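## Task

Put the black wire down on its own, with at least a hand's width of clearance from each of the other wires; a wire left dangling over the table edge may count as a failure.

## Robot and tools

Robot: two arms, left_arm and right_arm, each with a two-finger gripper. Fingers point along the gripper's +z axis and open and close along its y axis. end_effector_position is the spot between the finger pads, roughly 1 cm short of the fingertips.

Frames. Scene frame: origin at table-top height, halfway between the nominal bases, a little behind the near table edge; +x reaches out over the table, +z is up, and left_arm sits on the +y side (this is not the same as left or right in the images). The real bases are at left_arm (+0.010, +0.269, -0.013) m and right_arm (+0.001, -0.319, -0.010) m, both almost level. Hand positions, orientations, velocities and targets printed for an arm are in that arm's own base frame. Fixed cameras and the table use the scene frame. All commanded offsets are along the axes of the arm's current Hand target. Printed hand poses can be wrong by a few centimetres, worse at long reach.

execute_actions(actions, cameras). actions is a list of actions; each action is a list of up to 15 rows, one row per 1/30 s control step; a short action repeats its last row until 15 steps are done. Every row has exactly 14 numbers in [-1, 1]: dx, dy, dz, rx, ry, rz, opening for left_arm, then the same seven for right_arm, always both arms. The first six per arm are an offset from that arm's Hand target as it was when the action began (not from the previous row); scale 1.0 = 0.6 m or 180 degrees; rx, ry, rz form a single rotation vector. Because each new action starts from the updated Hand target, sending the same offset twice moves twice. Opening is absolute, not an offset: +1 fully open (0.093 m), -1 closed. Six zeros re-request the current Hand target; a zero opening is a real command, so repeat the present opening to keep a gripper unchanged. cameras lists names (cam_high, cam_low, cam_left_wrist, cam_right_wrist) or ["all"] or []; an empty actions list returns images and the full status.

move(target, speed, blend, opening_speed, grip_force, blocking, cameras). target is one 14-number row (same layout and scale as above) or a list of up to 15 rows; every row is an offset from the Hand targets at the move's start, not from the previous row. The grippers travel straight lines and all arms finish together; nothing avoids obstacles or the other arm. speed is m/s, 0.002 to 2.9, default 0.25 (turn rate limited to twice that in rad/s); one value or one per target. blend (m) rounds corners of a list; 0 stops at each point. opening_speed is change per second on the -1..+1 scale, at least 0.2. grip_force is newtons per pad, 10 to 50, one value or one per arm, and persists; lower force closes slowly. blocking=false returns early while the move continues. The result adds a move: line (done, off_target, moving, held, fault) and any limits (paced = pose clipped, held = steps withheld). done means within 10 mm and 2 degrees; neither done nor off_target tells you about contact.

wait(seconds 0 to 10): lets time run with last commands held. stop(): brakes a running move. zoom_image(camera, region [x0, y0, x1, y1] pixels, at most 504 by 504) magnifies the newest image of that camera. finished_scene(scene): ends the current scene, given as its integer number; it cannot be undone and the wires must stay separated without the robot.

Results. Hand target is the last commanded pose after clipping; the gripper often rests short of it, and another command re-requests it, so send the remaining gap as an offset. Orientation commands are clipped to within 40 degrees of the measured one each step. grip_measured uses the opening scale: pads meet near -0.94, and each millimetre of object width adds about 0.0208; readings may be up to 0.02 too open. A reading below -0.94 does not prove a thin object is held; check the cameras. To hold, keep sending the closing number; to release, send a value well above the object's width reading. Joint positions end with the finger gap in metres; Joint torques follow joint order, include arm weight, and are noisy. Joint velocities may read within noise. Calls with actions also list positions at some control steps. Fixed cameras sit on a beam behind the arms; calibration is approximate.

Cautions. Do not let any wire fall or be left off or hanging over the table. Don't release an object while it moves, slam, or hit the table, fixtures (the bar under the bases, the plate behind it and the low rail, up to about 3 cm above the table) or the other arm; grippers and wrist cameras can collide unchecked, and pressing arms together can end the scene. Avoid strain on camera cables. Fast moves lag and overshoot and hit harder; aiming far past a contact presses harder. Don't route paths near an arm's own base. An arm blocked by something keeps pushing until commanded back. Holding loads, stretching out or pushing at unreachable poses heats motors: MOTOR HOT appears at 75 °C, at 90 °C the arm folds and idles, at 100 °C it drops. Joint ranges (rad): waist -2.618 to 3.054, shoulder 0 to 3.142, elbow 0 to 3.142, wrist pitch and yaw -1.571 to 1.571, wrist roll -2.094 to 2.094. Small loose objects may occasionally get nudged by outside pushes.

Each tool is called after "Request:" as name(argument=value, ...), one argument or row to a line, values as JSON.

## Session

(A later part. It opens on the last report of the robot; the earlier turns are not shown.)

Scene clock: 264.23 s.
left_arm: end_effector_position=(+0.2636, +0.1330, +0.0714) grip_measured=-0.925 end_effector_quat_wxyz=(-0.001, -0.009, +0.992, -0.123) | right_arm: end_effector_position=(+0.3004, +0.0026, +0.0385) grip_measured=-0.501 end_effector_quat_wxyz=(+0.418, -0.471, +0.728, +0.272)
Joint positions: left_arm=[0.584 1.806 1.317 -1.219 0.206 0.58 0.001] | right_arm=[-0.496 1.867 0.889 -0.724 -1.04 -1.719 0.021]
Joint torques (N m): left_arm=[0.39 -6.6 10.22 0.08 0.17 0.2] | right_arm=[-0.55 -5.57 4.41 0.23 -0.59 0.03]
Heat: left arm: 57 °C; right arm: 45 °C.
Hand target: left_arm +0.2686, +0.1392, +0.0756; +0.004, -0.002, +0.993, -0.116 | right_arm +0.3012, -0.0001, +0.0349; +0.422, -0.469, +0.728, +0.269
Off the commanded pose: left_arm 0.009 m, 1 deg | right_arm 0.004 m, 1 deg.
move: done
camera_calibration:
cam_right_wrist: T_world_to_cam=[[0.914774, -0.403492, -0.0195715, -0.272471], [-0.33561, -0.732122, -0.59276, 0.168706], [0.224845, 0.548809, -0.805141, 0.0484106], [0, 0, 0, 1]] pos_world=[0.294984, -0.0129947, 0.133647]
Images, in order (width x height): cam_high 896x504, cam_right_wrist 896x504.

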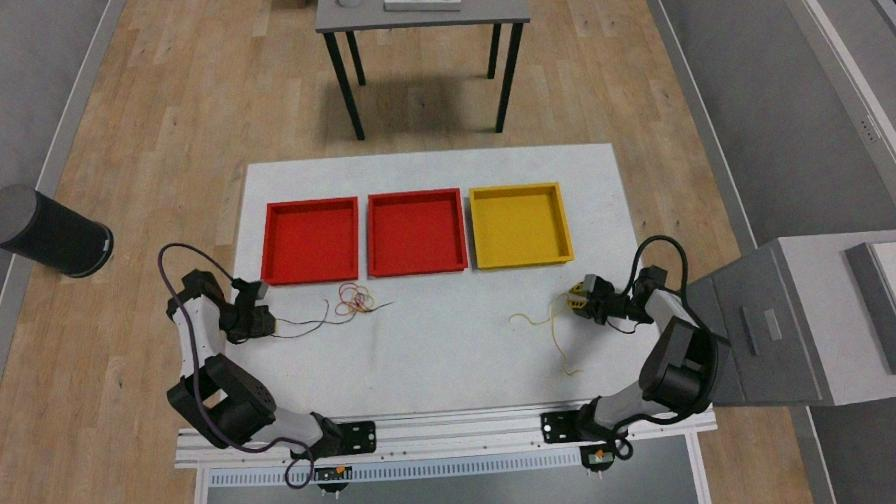

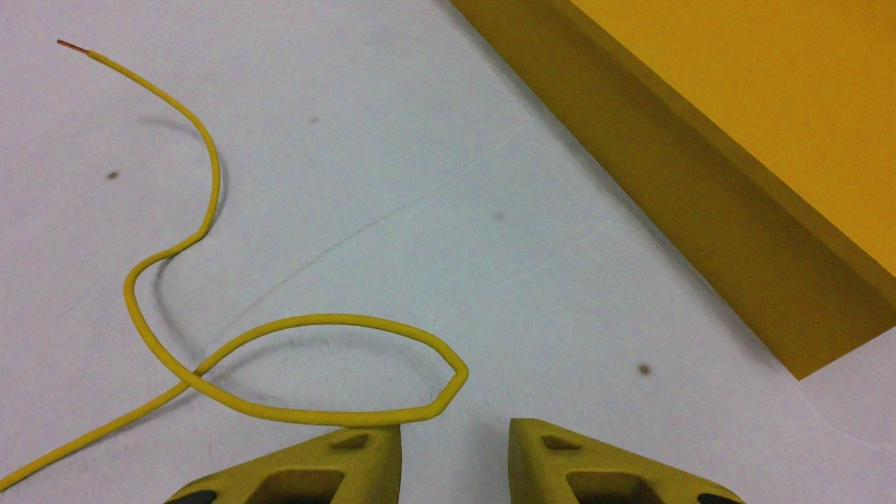

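Request:
move(
  target=[
    [0, 0, 0, 0, 0, 0, -0.931621, -0.0667, 0, -0.0667, 0, 0, 0, -0.5],
    [0.1747, 0.02, -0.006, 0, 0, 0, -0.931621, -0.4317, 0.2895, 0.296, 0, 0.0833, 0, -0.5],
  ],
  blend=[0.02, 0],
  cameras=["all"],
  speed=[0.08, 0.2],
)

Request:
zoom_image(
  camera="cam_high",
  region=[260, 250, 440, 370],
)

Scene clock: 303.33 s.
left_arm: end_effector_position=(+0.1690, +0.1532, +0.0732) grip_measured=-0.925 end_effector_quat_wxyz=(+0.005, -0.008, +0.993, -0.120) | right_arm: end_effector_position=(+0.2540, +0.3243, +0.1612) grip_measured=-0.501 end_effector_quat_wxyz=(+0.313, -0.504, +0.778, +0.207)
Joint positions: left_arm=[0.858 1.592 1.08 -1.235 0.165 0.856 0.001] | right_arm=[0.808 1.499 1.101 -0.435 -0.241 -0.248 0.021]
Joint torques (N m): left_arm=[0.62 -7.87 5.46 0.03 0.09 0.17] | right_arm=[0.55 -4.86 10.02 1.51 0.12 0.17]
Heat: left arm: 59 °C; right arm: 43 °C.
Hand target: left_arm +0.1638, +0.1512, +0.0755; +0.004, -0.002, +0.993, -0.116 | right_arm +0.2604, +0.3299, +0.1701; +0.323, -0.500, +0.777, +0.206
Off the commanded pose: left_arm 0.006 m, 1 deg | right_arm 0.012 m, 1 deg.
move: off_target (right_arm)
camera_calibration:
cam_left_wrist: T_world_to_cam=[[0.00368069, -0.967448, 0.253042, 0.127872], [-0.909437, 0.101984, 0.403142, 0.146978], [-0.415825, -0.23161, -0.879458, 0.260035], [0, 0, 0, 1]] pos_world=[0.241326, 0.168946, 0.13708]
cam_right_wrist: T_world_to_cam=[[0.913895, -0.405211, -0.0244793, -0.0962764], [-0.387421, -0.852584, -0.350722, 0.474506], [0.121246, 0.330007, -0.93616, 0.0995205], [0, 0, 0, 1]] pos_world=[0.259754, 0.332702, 0.25723]

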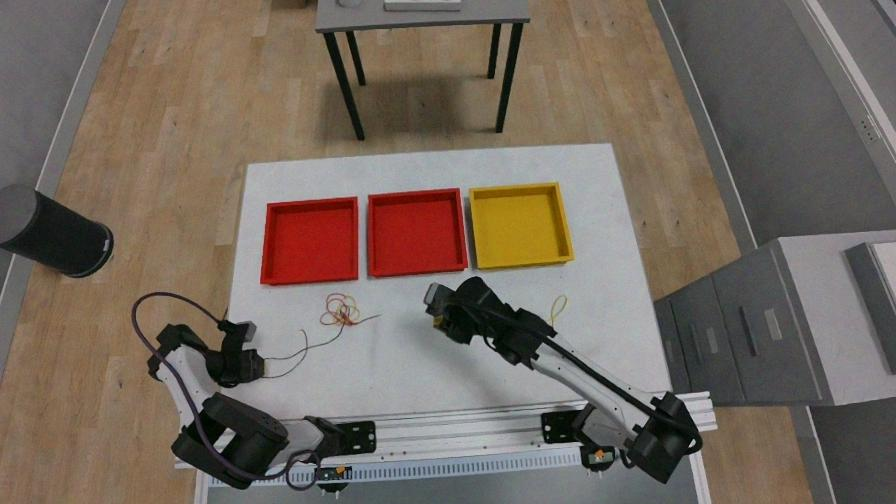

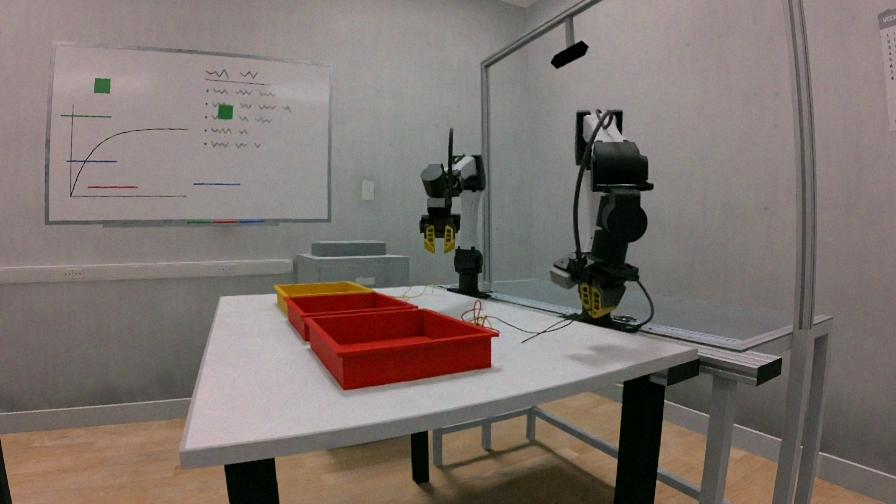

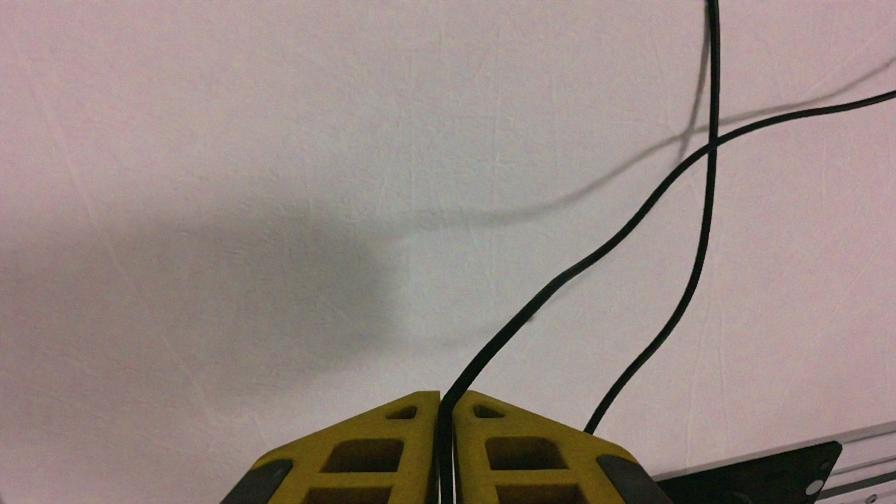

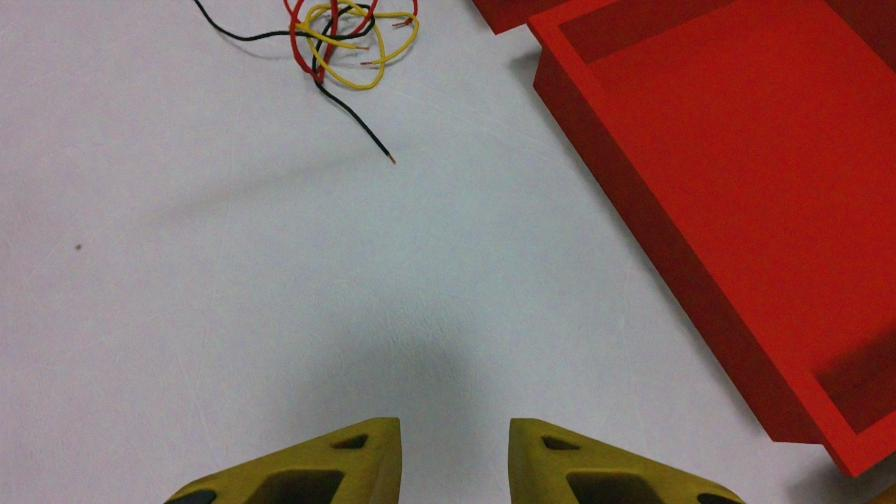

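Scaled by 2.800 from the camera's 896x504 image, which has a finer 1280x720 frame.

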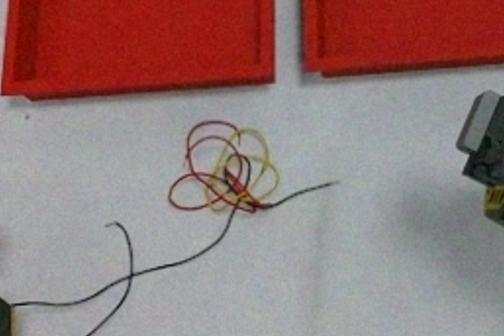

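Request:
zoom_image(
  camera="cam_right_wrist",
  region=[240, 0, 440, 120],
)

Scaled by 2.520 from the camera's 896x504 image, which has a finer 1280x720 frame.

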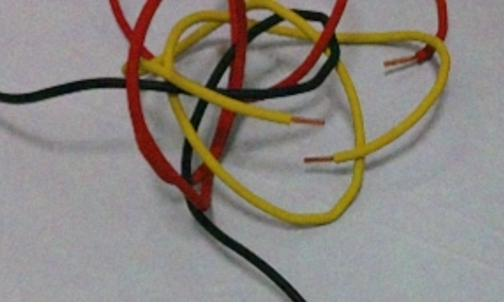

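Request:
move(
  target=[0, 0, 0, 0, 0, 0, -0.931621, -0.137, 0.0913, 0.3303, 0.1089, 0.1089, 0.4914, -0.4],
  cameras=["cam_right_wrist", "cam_high", "cam_low"],
  speed=0.25,
)

Request:
zoom_image(
  camera="cam_low",
  region=[420, 230, 560, 370],
)

Scene clock: 345.53 s.
left_arm: end_effector_position=(+0.1690, +0.1532, +0.0732) grip_measured=-0.925 end_effector_quat_wxyz=(+0.005, -0.008, +0.993, -0.120) | right_arm: end_effector_position=(+0.2946, +0.5291, +0.0882) grip_measured=-0.401 end_effector_quat_wxyz=(+0.060, +0.205, +0.952, +0.218)
Joint positions: left_arm=[0.858 1.592 1.08 -1.235 0.165 0.856 0.001] | right_arm=[1.059 2.727 2.835 -1.223 -0.013 1.486 0.026]
Joint torques (N m): left_arm=[0.58 -7.75 5.5 0.04 0.11 0.19] | right_arm=[0.49 -11.81 9.1 0.96 0.05 0.2]
Heat: left arm: 53 °C; right arm: 50 °C.
Hand target: left_arm +0.1638, +0.1512, +0.0755; +0.004, -0.002, +0.993, -0.116 | right_arm +0.2934, +0.5329, +0.0879; +0.039, +0.209, +0.962, +0.170
Off the commanded pose: left_arm 0.006 m, 1 deg | right_arm 0.004 m, 6 deg.
elbow stopped short (right arm): the move would have taken joint 3 (elbow) straighter than the controller allows.
move: off_target (right_arm)
camera_calibration:
cam_right_wrist: T_world_to_cam=[[-0.371799, -0.810701, -0.45225, 0.578922], [-0.91278, 0.230512, 0.33719, 0.160322], [-0.169111, 0.538171, -0.825695, -0.0757209], [0, 0, 0, 1]] pos_world=[0.348776, 0.473127, 0.145236]
Images, in order (width x height): cam_high 896x504, cam_low 896x504, cam_right_wrist 896x504.

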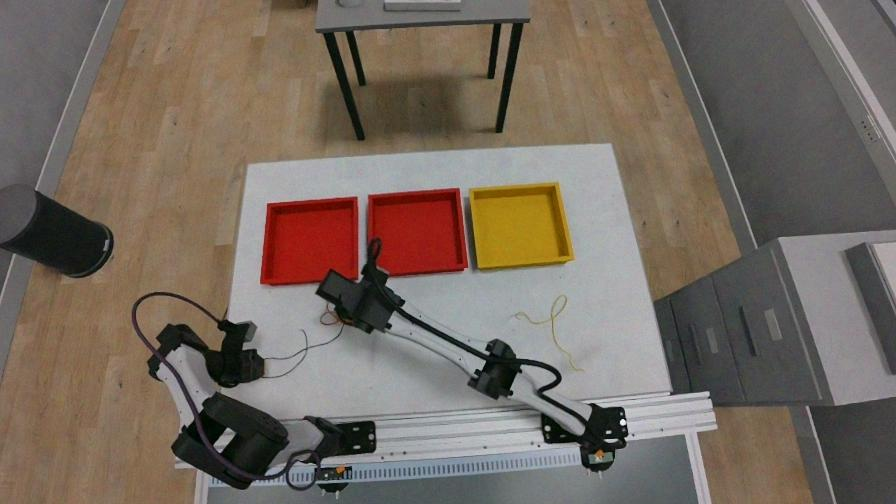

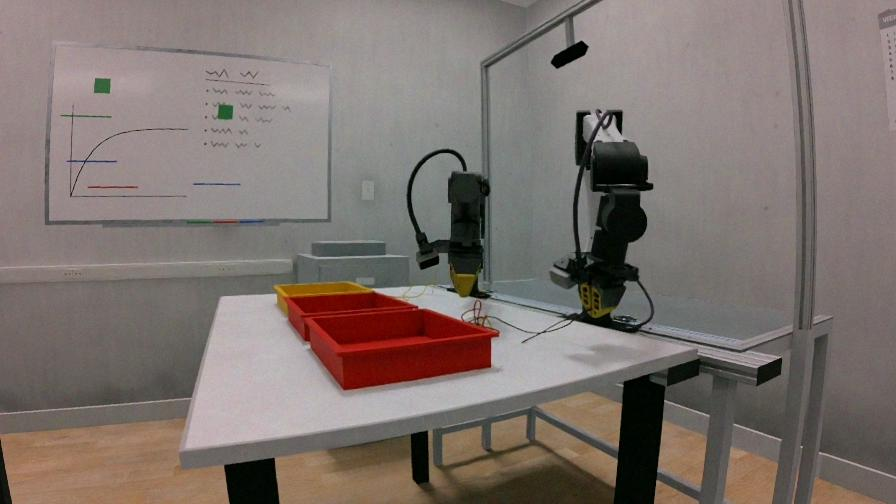

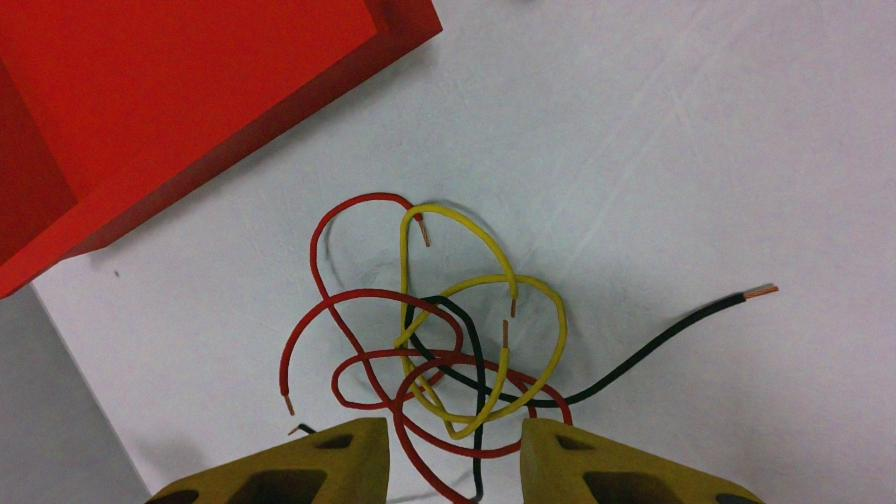

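Scaled by 3.600 from the camera's 896x504 image, which has a finer 1280x720 frame.

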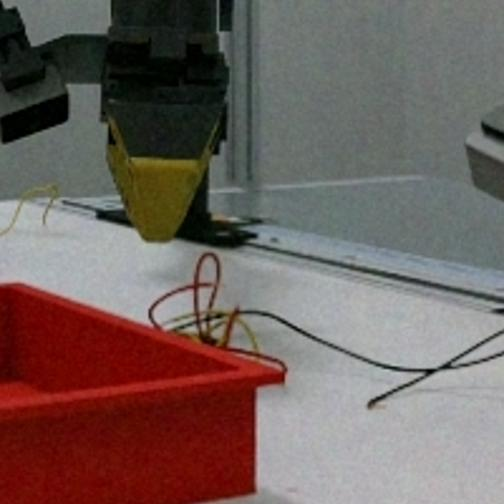

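Request:
zoom_image(
  camera="cam_right_wrist",
  region=[380, 270, 600, 504],
)

Request:
zoom_image(
  camera="cam_right_wrist",
  region=[260, 170, 520, 430],
)

Scaled by 2.154 from the camera's 896x504 image, which has a finer 1280x720 frame.

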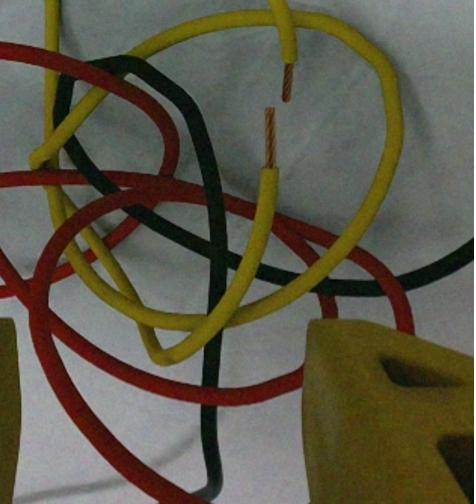

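Scaled by 1.938 from the camera's 896x504 image, which has a finer 1280x720 frame.

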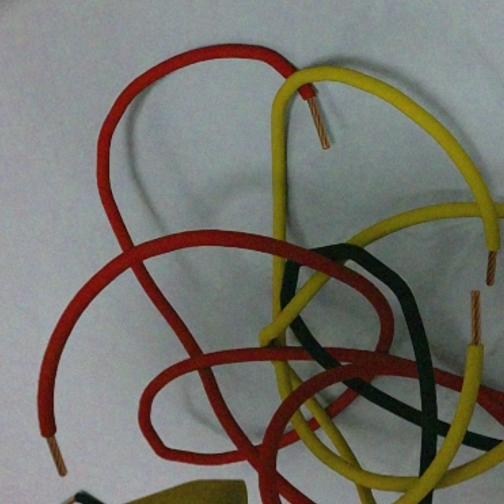

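Request:
move(
  target=[0, 0, 0, 0, 0, 0, -0.931621, 0.003, -0.037, 0.0652, 0, 0, 0, -0.4],
  cameras=["cam_right_wrist", "cam_low"],
  speed=0.1,
)

Request:
zoom_image(
  camera="cam_low",
  region=[420, 230, 560, 370],
)

Scene clock: 424.17 s.
left_arm: end_effector_position=(+0.1690, +0.1532, +0.0732) grip_measured=-0.925 end_effector_quat_wxyz=(+0.005, -0.008, +0.993, -0.120) | right_arm: end_effector_position=(+0.2906, +0.5222, +0.0420) grip_measured=-0.401 end_effector_quat_wxyz=(+0.046, +0.208, +0.962, +0.174)
Joint positions: left_arm=[0.858 1.592 1.08 -1.235 0.165 0.856 0.001] | right_arm=[1.059 2.804 2.835 -1.242 -0.014 1.487 0.026]
Joint torques (N m): left_arm=[0.76 -7.57 5.6 0.05 0.11 0.18] | right_arm=[0.54 -12.42 9.42 0.84 -0.03 0.08]
Heat: left arm: 51 °C; right arm: 52 °C.
Hand target: left_arm +0.1638, +0.1512, +0.0755; +0.004, -0.002, +0.993, -0.116 | right_arm +0.2888, +0.5268, +0.0437; +0.039, +0.209, +0.962, +0.170
Off the commanded pose: left_arm 0.006 m, 1 deg | right_arm 0.005 m, 1 deg.
elbow stopped short (right arm): the move would have taken joint 3 (elbow) straighter than the controller allows.
move: done
camera_calibration:
cam_right_wrist: T_world_to_cam=[[-0.391672, -0.844349, -0.365607, 0.570655], [-0.896064, 0.259793, 0.359968, 0.152697], [-0.208956, 0.468597, -0.858344, -0.0615747], [0, 0, 0, 1]] pos_world=[0.347469, 0.471016, 0.100818]
Images, in order (width x height): cam_low 896x504, cam_right_wrist 896x504.

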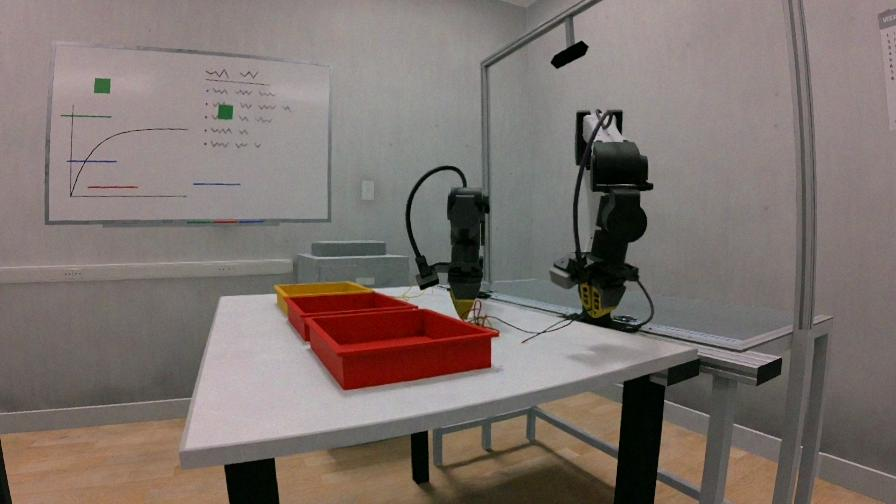

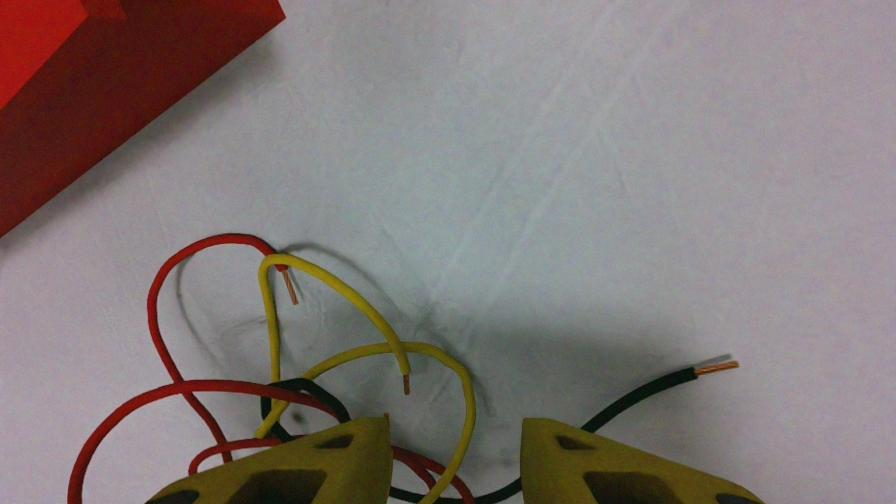

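Scaled by 3.600 from the camera's 896x504 image, which has a finer 1280x720 frame.

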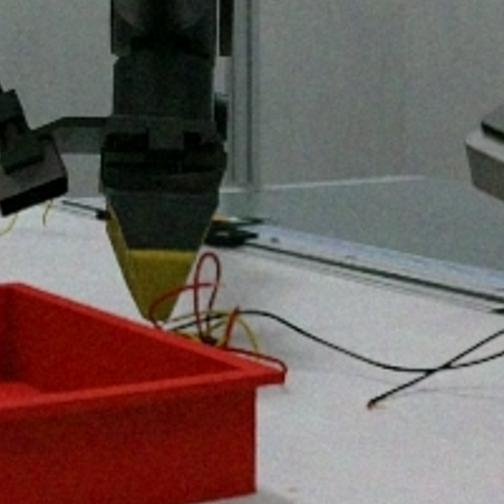

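Request:
move(
  target=[
    [0, 0, 0, 0, 0, 0, -0.931621, 0, -0.0092, 0, 0, 0, 0, -0.6],
    [0, 0, 0, 0, 0, 0, -0.931621, 0.0018, -0.0172, 0.0219, 0, 0, 0, -0.6],
  ],
  cameras=["cam_right_wrist", "cam_low"],
  speed=0.05,
)

Request:
zoom_image(
  camera="cam_low",
  region=[420, 230, 560, 370],
)

Scene clock: 440.63 s.
left_arm: end_effector_position=(+0.1690, +0.1532, +0.0732) grip_measured=-0.925 end_effector_quat_wxyz=(+0.005, -0.008, +0.993, -0.120) | right_arm: end_effector_position=(+0.2872, +0.5171, +0.0204) grip_measured=-0.599 end_effector_quat_wxyz=(+0.038, +0.209, +0.965, +0.153)
Joint positions: left_arm=[0.858 1.592 1.08 -1.235 0.165 0.856 0.001] | right_arm=[1.059 2.795 2.745 -1.204 -0.016 1.488 0.016]
Joint torques (N m): left_arm=[0.62 -7.68 5.55 -0.02 0.11 0.21] | right_arm=[0.57 -15.69 4.1 1.14 0.03 0.1]
Heat: left arm: 51 °C; right arm: 55 °C.
Hand target: left_arm +0.1638, +0.1512, +0.0755; +0.004, -0.002, +0.993, -0.116 | right_arm +0.2858, +0.5225, +0.0279; +0.039, +0.209, +0.962, +0.170
Off the commanded pose: left_arm 0.006 m, 1 deg | right_arm 0.009 m, 2 deg.
move: done
camera_calibration:
cam_right_wrist: T_world_to_cam=[[-0.40046, -0.856994, -0.324335, 0.565295], [-0.887124, 0.273974, 0.371414, 0.148628], [-0.22944, 0.436462, -0.869976, -0.0556258], [0, 0, 0, 1]] pos_world=[0.345466, 0.468013, 0.0797495]
Images, in order (width x height): cam_low 896x504, cam_right_wrist 896x504.

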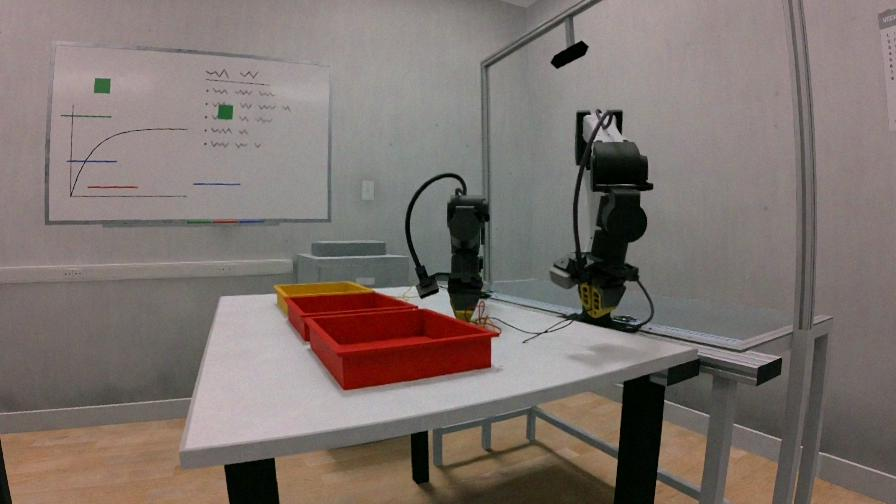

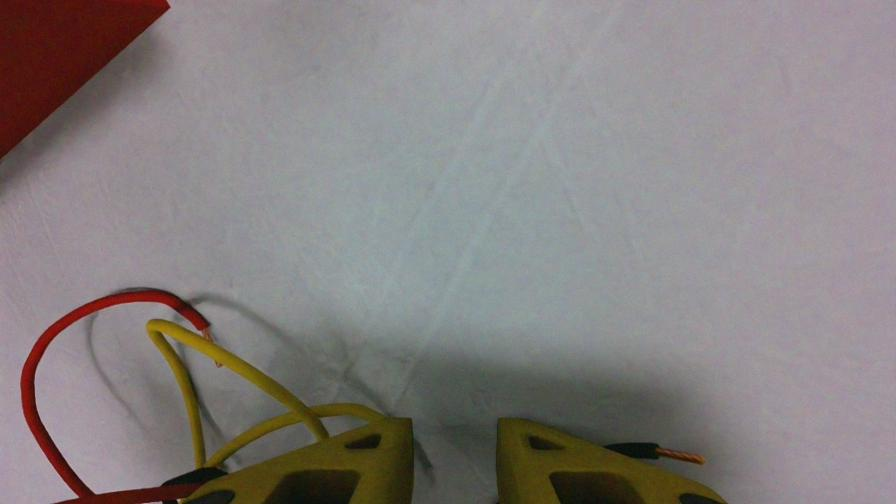

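Scaled by 3.600 from the camera's 896x504 image, which has a finer 1280x720 frame.

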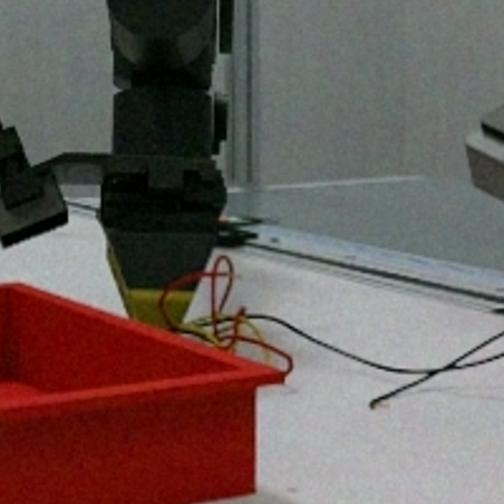

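Request:
zoom_image(
  camera="cam_right_wrist",
  region=[280, 354, 540, 504],
)

Scaled by 1.938 from the camera's 896x504 image, which has a finer 1280x720 frame.

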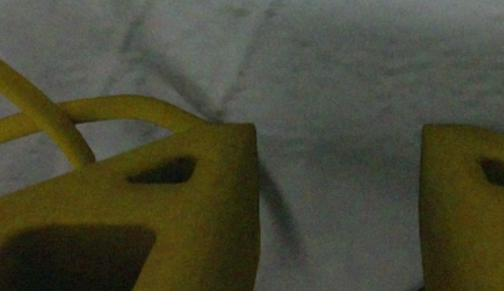

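Request:
move(
  target=[
    [0, 0, 0, 0, 0, 0, -0.931621, -0.0027, 0.01, -0.0313, 0, 0, 0, -0.52],
    [0, 0, 0, 0, 0, 0, -0.931621, -0.0027, 0.0282, -0.0313, 0, 0, 0, -0.52],
  ],
  cameras=["cam_right_wrist"],
  speed=0.06,
)

Scene clock: 458.20 s.
left_arm: end_effector_position=(+0.1690, +0.1532, +0.0732) grip_measured=-0.925 end_effector_quat_wxyz=(+0.005, -0.008, +0.993, -0.120) | right_arm: end_effector_position=(+0.2896, +0.5213, +0.0470) grip_measured=-0.521 end_effector_quat_wxyz=(+0.045, +0.208, +0.961, +0.174)
Joint positions: left_arm=[0.858 1.592 1.08 -1.235 0.165 0.856 0.001] | right_arm=[1.059 2.795 2.838 -1.252 -0.016 1.488 0.02]
Joint torques (N m): left_arm=[0.77 -7.64 5.37 -0.04 0.12 0.18] | right_arm=[0.38 -12.56 8.91 1.09 0.01 0.09]
Heat: left arm: 50 °C; right arm: 62 °C.
Hand target: left_arm +0.1638, +0.1512, +0.0755; +0.004, -0.002, +0.993, -0.116 | right_arm +0.2911, +0.5305, +0.0513; +0.039, +0.209, +0.962, +0.170
Off the commanded pose: left_arm 0.006 m, 1 deg | right_arm 0.010 m, 1 deg.
elbow stopped short (right arm): the move would have taken joint 3 (elbow) straighter than the controller allows.
move: done
camera_calibration:
cam_right_wrist: T_world_to_cam=[[-0.392811, -0.843282, -0.366845, 0.571149], [-0.895259, 0.259455, 0.362208, 0.150094], [-0.210264, 0.470701, -0.856872, -0.0578257], [0, 0, 0, 1]] pos_world=[0.346568, 0.469915, 0.105609]
Images, in order (width x height): cam_right_wrist 896x504.

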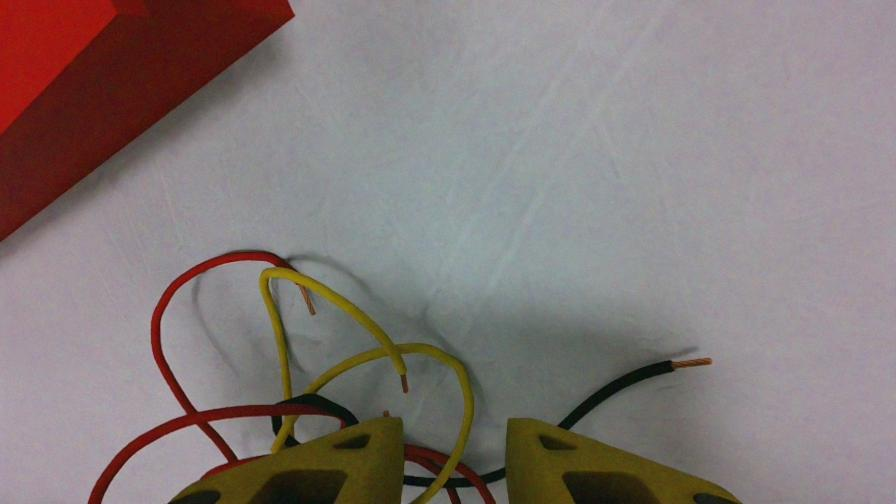

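Request:
move(
  target=[0, 0, 0, 0, 0, 0, -0.931621, 0.004, -0.0195, 0.0303, 0, 0, 0, -0.52],
  cameras=["cam_right_wrist"],
  speed=0.05,
)

Request:
zoom_image(
  camera="cam_right_wrist",
  region=[280, 354, 540, 504],
)

Scene clock: 474.90 s.
left_arm: end_effector_position=(+0.1690, +0.1532, +0.0732) grip_measured=-0.925 end_effector_quat_wxyz=(+0.005, -0.008, +0.993, -0.120) | right_arm: end_effector_position=(+0.2871, +0.5220, +0.0338) grip_measured=-0.521 end_effector_quat_wxyz=(+0.042, +0.207, +0.963, +0.166)
Joint positions: left_arm=[0.858 1.592 1.08 -1.235 0.165 0.856 0.001] | right_arm=[1.063 2.819 2.838 -1.247 -0.016 1.49 0.02]
Joint torques (N m): left_arm=[0.5 -7.75 5.46 0 0.08 0.18] | right_arm=[0.47 -12.14 8.09 1.01 0.05 0.11]
Heat: left arm: 50 °C; right arm: 62 °C.
Hand target: left_arm +0.1638, +0.1512, +0.0755; +0.004, -0.002, +0.993, -0.116 | right_arm +0.2869, +0.5272, +0.0302; +0.039, +0.209, +0.962, +0.170
Off the commanded pose: left_arm 0.006 m, 1 deg | right_arm 0.006 m, 1 deg.
move: done
camera_calibration:
cam_right_wrist: T_world_to_cam=[[-0.393546, -0.850316, -0.349406, 0.569194], [-0.892643, 0.262584, 0.366385, 0.149921], [-0.219795, 0.456084, -0.862368, -0.0594019], [0, 0, 0, 1]] pos_world=[0.344774, 0.47172, 0.0927247]
Images, in order (width x height): cam_right_wrist 896x504.

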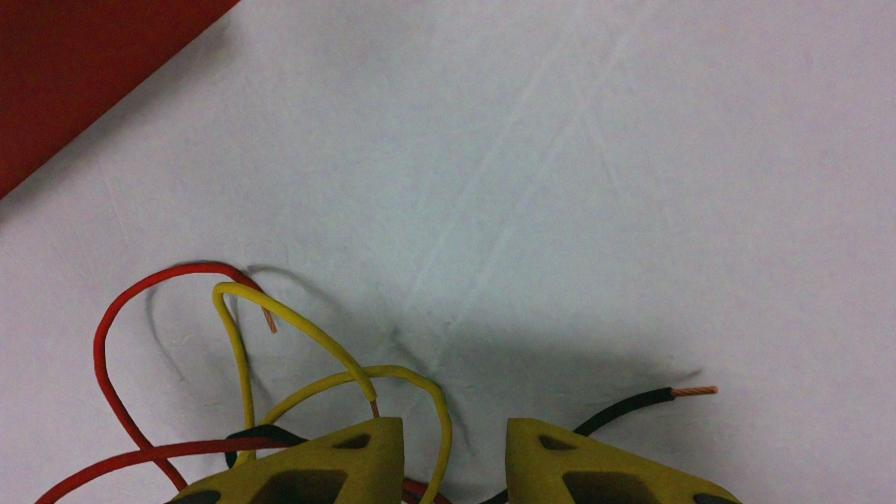

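Scaled by 1.938 from the camera's 896x504 image, which has a finer 1280x720 frame.

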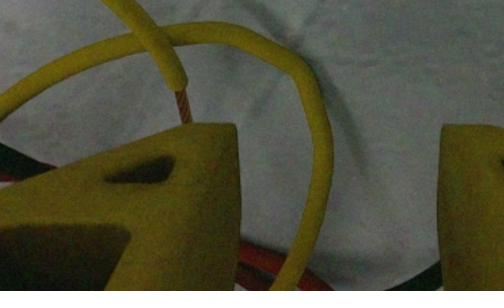

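Request:
move(
  target=[
    [0, 0, 0, 0, 0, 0, -0.931621, 0, 0, 0.0125, 0, 0, 0, -0.52],
    [0, 0, 0, 0, 0, 0, -0.931621, 0, 0, 0.0125, 0, 0, 0, -0.97],
  ],
  cameras=["cam_right_wrist", "cam_low"],
  speed=0.05,
  opening_speed=0.4,
)

Request:
zoom_image(
  camera="cam_right_wrist",
  region=[280, 304, 580, 504],
)

Scene clock: 482.67 s.
left_arm: end_effector_position=(+0.1690, +0.1532, +0.0732) grip_measured=-0.925 end_effector_quat_wxyz=(+0.005, -0.008, +0.993, -0.120) | right_arm: end_effector_position=(+0.2871, +0.5219, +0.0244) grip_measured=-0.965 end_effector_quat_wxyz=(+0.040, +0.207, +0.964, +0.161)
Joint positions: left_arm=[0.858 1.592 1.08 -1.235 0.165 0.856 0.001] | right_arm=[1.063 2.836 2.838 -1.241 -0.016 1.49 0]
Joint torques (N m): left_arm=[0.46 -7.73 5.45 0.03 0.12 0.22] | right_arm=[0.77 -12.26 8.96 1.01 0.08 0.12]
Heat: left arm: 50 °C; right arm: 63 °C.
Hand target: left_arm +0.1638, +0.1512, +0.0755; +0.004, -0.002, +0.993, -0.116 | right_arm +0.2880, +0.5296, +0.0232; +0.039, +0.209, +0.962, +0.170
Off the commanded pose: left_arm 0.006 m, 1 deg | right_arm 0.008 m, 1 deg.
move: done
camera_calibration:
cam_right_wrist: T_world_to_cam=[[-0.39572, -0.85349, -0.339058, 0.567909], [-0.890527, 0.26639, 0.36878, 0.150696], [-0.224428, 0.447874, -0.865472, -0.0617541], [0, 0, 0, 1]] pos_world=[0.345073, 0.472219, 0.0835341]
Images, in order (width x height): cam_low 896x504, cam_right_wrist 896x504.

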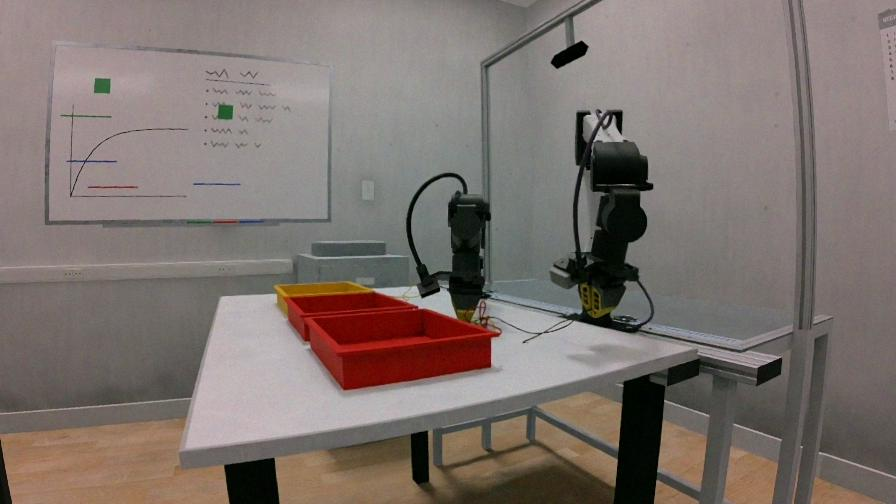

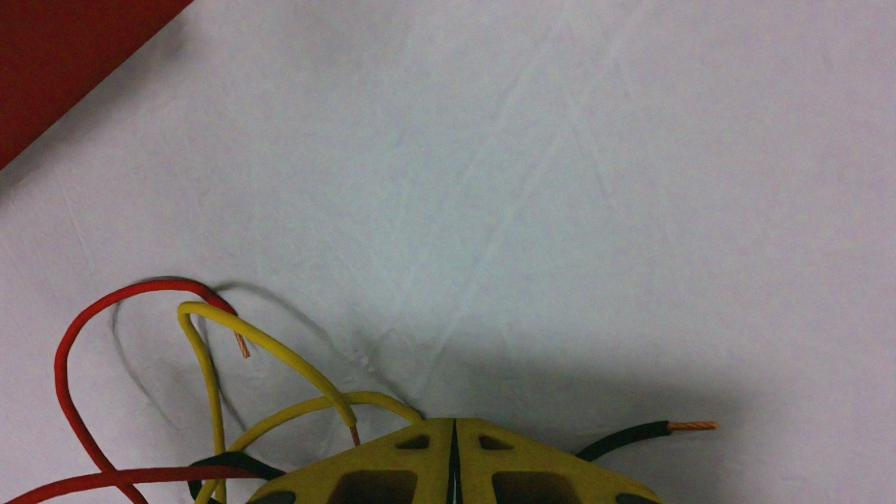

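Scaled by 1.680 from the camera's 896x504 image, which has a finer 1280x720 frame.

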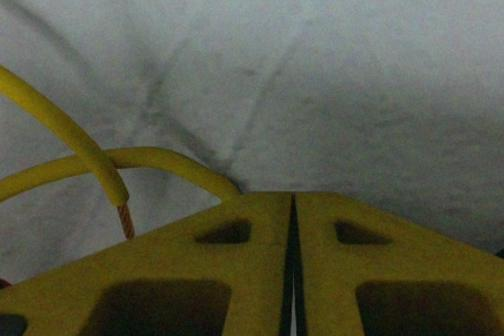

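Request:
move(
  target=[
    [0, 0, 0, 0, 0, 0, -0.931621, 0, 0.003, -0.01, 0, 0, 0, -0.45],
    [0, 0, 0, 0, 0, 0, -0.931621, 0, 0.005, 0.013, 0, 0, 0, -0.45],
  ],
  cameras=["cam_right_wrist", "cam_low"],
  speed=0.05,
)

Request:
zoom_image(
  camera="cam_right_wrist",
  region=[280, 304, 580, 504],
)

Request:
zoom_image(
  camera="cam_low",
  region=[440, 260, 540, 360],
)

Scene clock: 494.67 s.
left_arm: end_effector_position=(+0.1690, +0.1532, +0.0732) grip_measured=-0.925 end_effector_quat_wxyz=(+0.004, -0.008, +0.993, -0.120) | right_arm: end_effector_position=(+0.2893, +0.5259, +0.0229) grip_measured=-0.451 end_effector_quat_wxyz=(+0.042, +0.208, +0.963, +0.168)
Joint positions: left_arm=[0.858 1.592 1.08 -1.235 0.165 0.856 0.001] | right_arm=[1.063 2.843 2.84 -1.22 -0.016 1.491 0.024]
Joint torques (N m): left_arm=[0.57 -7.62 5.5 -0.02 0.09 0.19] | right_arm=[0.43 -11.43 8.66 1.13 -0.02 0.14]
Heat: left arm: 50 °C; right arm: 65 °C.
Hand target: left_arm +0.1638, +0.1513, +0.0755; +0.003, -0.002, +0.993, -0.116 | right_arm +0.2902, +0.5345, +0.0167; +0.039, +0.209, +0.962, +0.170
Off the commanded pose: left_arm 0.006 m, 1 deg | right_arm 0.011 m, 0 deg.
elbow stopped short (right arm): the move would have taken joint 3 (elbow) straighter than the controller allows.
move: off_target (right_arm)
camera_calibration:
cam_right_wrist: T_world_to_cam=[[-0.393989, -0.84802, -0.35445, 0.568583], [-0.893038, 0.261989, 0.365848, 0.155281], [-0.217385, 0.460678, -0.860535, -0.0732183], [0, 0, 0, 1]] pos_world=[0.346771, 0.475218, 0.0817181]
Images, in order (width x height): cam_low 896x504, cam_right_wrist 896x504.

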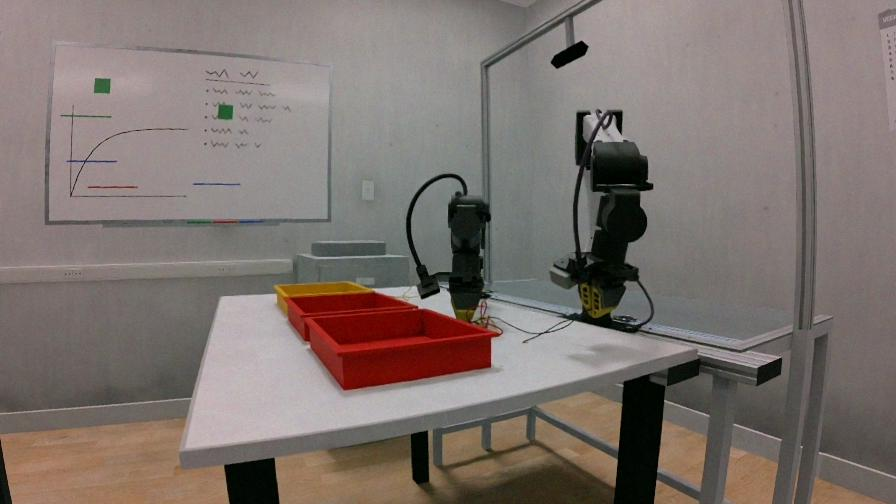

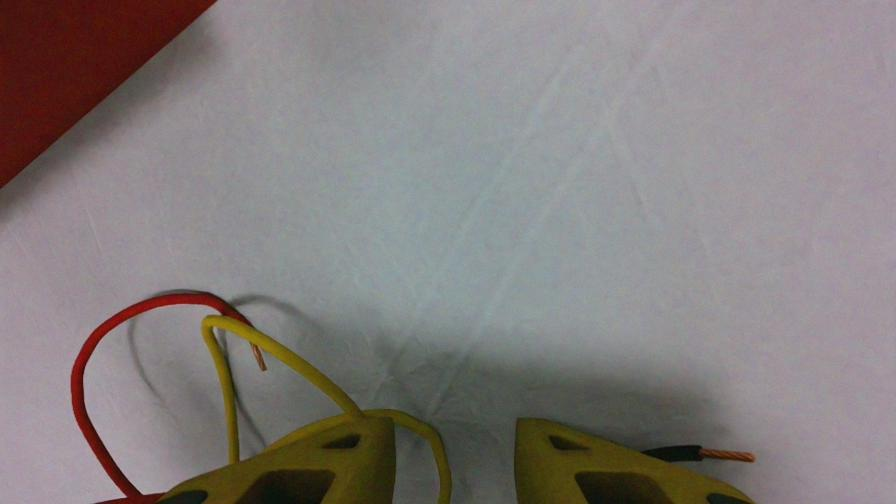

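Scaled by 1.680 from the camera's 896x504 image, which has a finer 1280x720 frame.

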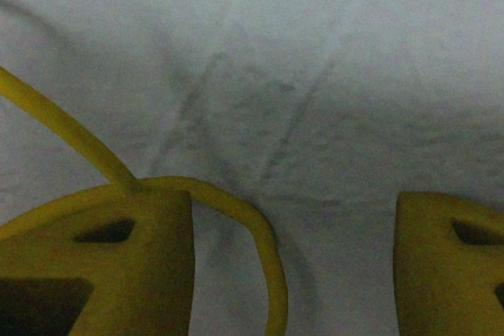

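Scaled by 5.040 from the camera's 896x504 image, which has a finer 1280x720 frame.

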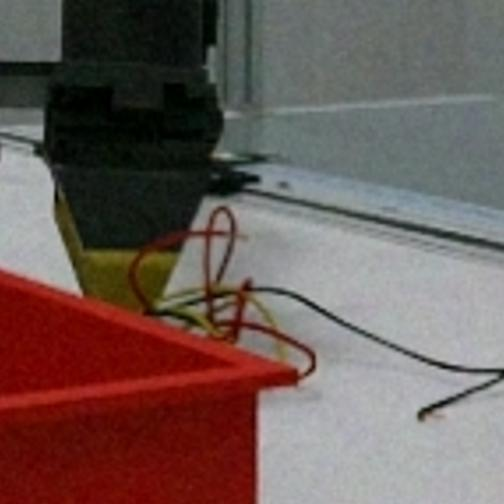

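Request:
move(
  target=[
    [0, 0, 0, 0, 0, 0, -0.931621, -0.0015, -0.0095, 0.0137, 0, 0, 0, -0.45],
    [0, 0, 0, 0, 0, 0, -0.931621, -0.0015, -0.0095, 0.0137, 0, 0, 0, -0.97],
  ],
  cameras=["cam_right_wrist"],
  speed=0.05,
  opening_speed=0.4,
)

Request:
zoom_image(
  camera="cam_right_wrist",
  region=[280, 304, 580, 504],
)

Scene clock: 504.33 s.
left_arm: end_effector_position=(+0.1690, +0.1532, +0.0732) grip_measured=-0.925 end_effector_quat_wxyz=(+0.004, -0.008, +0.993, -0.120) | right_arm: end_effector_position=(+0.2907, +0.5285, +0.0196) grip_measured=-0.965 end_effector_quat_wxyz=(+0.043, +0.207, +0.962, +0.172)
Joint positions: left_arm=[0.858 1.592 1.08 -1.235 0.165 0.856 0.001] | right_arm=[1.063 2.851 2.84 -1.204 -0.017 1.491 0]
Joint torques (N m): left_arm=[0.69 -7.65 5.48 -0.01 0.12 0.2] | right_arm=[0.44 -11.41 7.02 1.02 0.04 0.12]
Heat: left arm: 50 °C; right arm: 64 °C.
Hand target: left_arm +0.1638, +0.1513, +0.0755; +0.004, -0.002, +0.993, -0.116 | right_arm +0.2900, +0.5318, +0.0070; +0.039, +0.209, +0.962, +0.170
Off the commanded pose: left_arm 0.006 m, 1 deg | right_arm 0.013 m, 1 deg.
move: off_target (right_arm); target 2's new opening was sent with right_arm's hand 0.017 m and 0 deg from that target
camera_calibration:
cam_right_wrist: T_world_to_cam=[[-0.392576, -0.845515, -0.361925, 0.568576], [-0.894388, 0.25924, 0.364506, 0.158947], [-0.214369, 0.466797, -0.85799, -0.0811601], [0, 0, 0, 1]] pos_world=[0.347972, 0.477419, 0.0782099]
Images, in order (width x height): cam_right_wrist 896x504.

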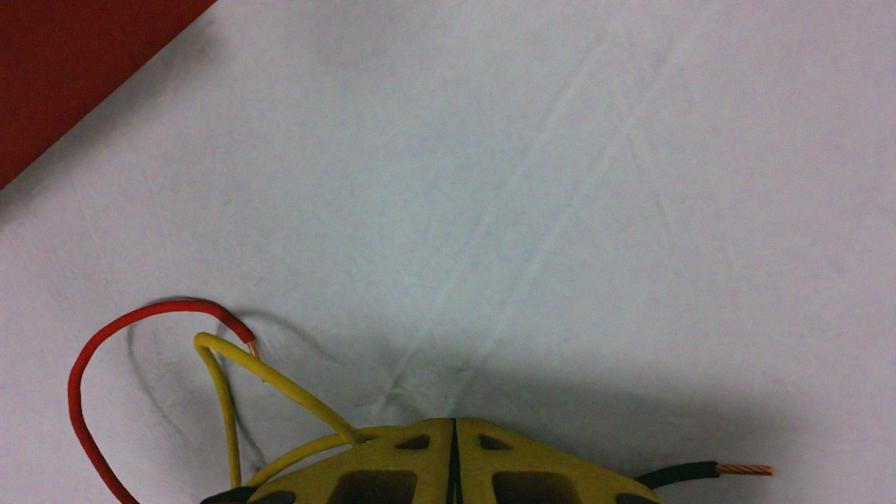

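Scaled by 1.680 from the camera's 896x504 image, which has a finer 1280x720 frame.

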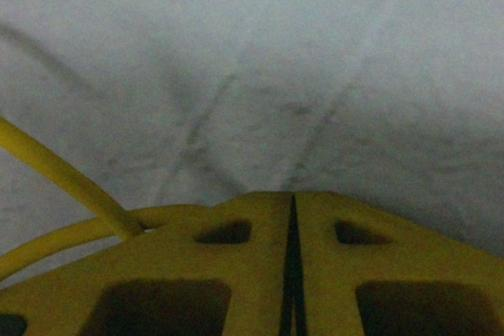

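Request:
move(
  target=[0, 0, 0, 0, 0, 0, -0.931621, 0, 0, -0.075, 0, 0, 0, -0.97],
  cameras=["cam_right_wrist", "cam_low"],
  speed=0.08,
)

Request:
zoom_image(
  camera="cam_low",
  region=[440, 260, 540, 360],
)

Scene clock: 511.83 s.
left_arm: end_effector_position=(+0.1690, +0.1532, +0.0732) grip_measured=-0.925 end_effector_quat_wxyz=(+0.004, -0.008, +0.993, -0.120) | right_arm: end_effector_position=(+0.2889, +0.5255, +0.0189) grip_measured=-0.965 end_effector_quat_wxyz=(+0.041, +0.208, +0.963, +0.165)
Joint positions: left_arm=[0.858 1.592 1.08 -1.235 0.165 0.856 0.001] | right_arm=[1.063 2.849 2.838 -1.218 -0.017 1.491 0]
Joint torques (N m): left_arm=[0.58 -7.69 5.6 0.02 0.12 0.21] | right_arm=[0.21 -19.02 5.49 0.4 0.07 0.08]
Heat: left arm: 50 °C; right arm: 62 °C.
Hand target: left_arm +0.1638, +0.1512, +0.0755; +0.004, -0.002, +0.993, -0.116 | right_arm +0.2835, +0.5178, +0.0492; +0.039, +0.209, +0.962, +0.170
Off the commanded pose: left_arm 0.006 m, 1 deg | right_arm 0.032 m, 1 deg.
move: off_target (right_arm)
camera_calibration:
cam_right_wrist: T_world_to_cam=[[-0.395122, -0.850004, -0.348384, 0.567907], [-0.891722, 0.263782, 0.367764, 0.155223], [-0.220704, 0.455973, -0.862194, -0.073118], [0, 0, 0, 1]] pos_world=[0.346671, 0.475118, 0.0777221]
Images, in order (width x height): cam_low 896x504, cam_right_wrist 896x504.

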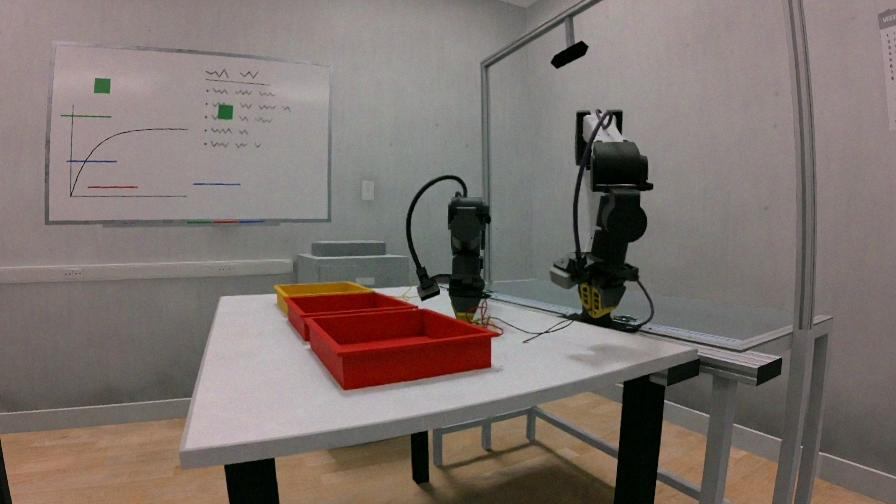

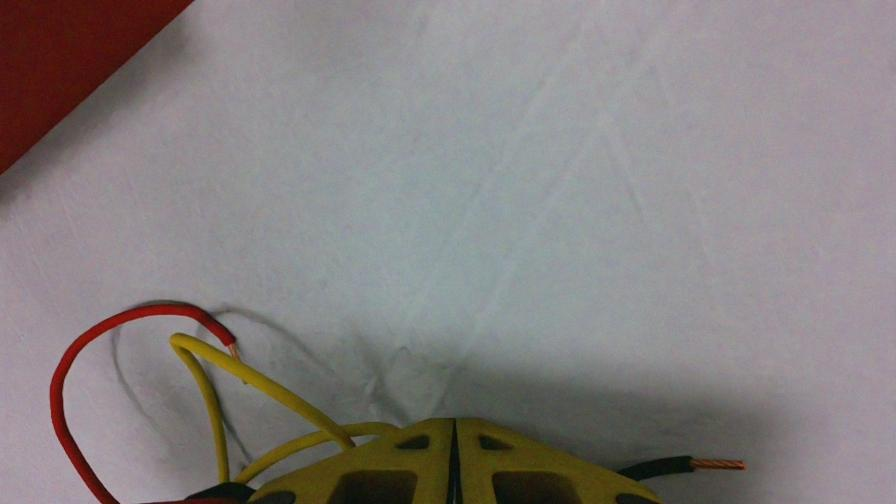

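Scaled by 5.040 from the camera's 896x504 image, which has a finer 1280x720 frame.

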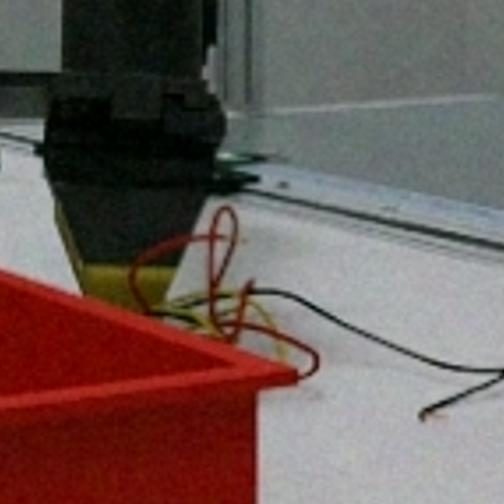

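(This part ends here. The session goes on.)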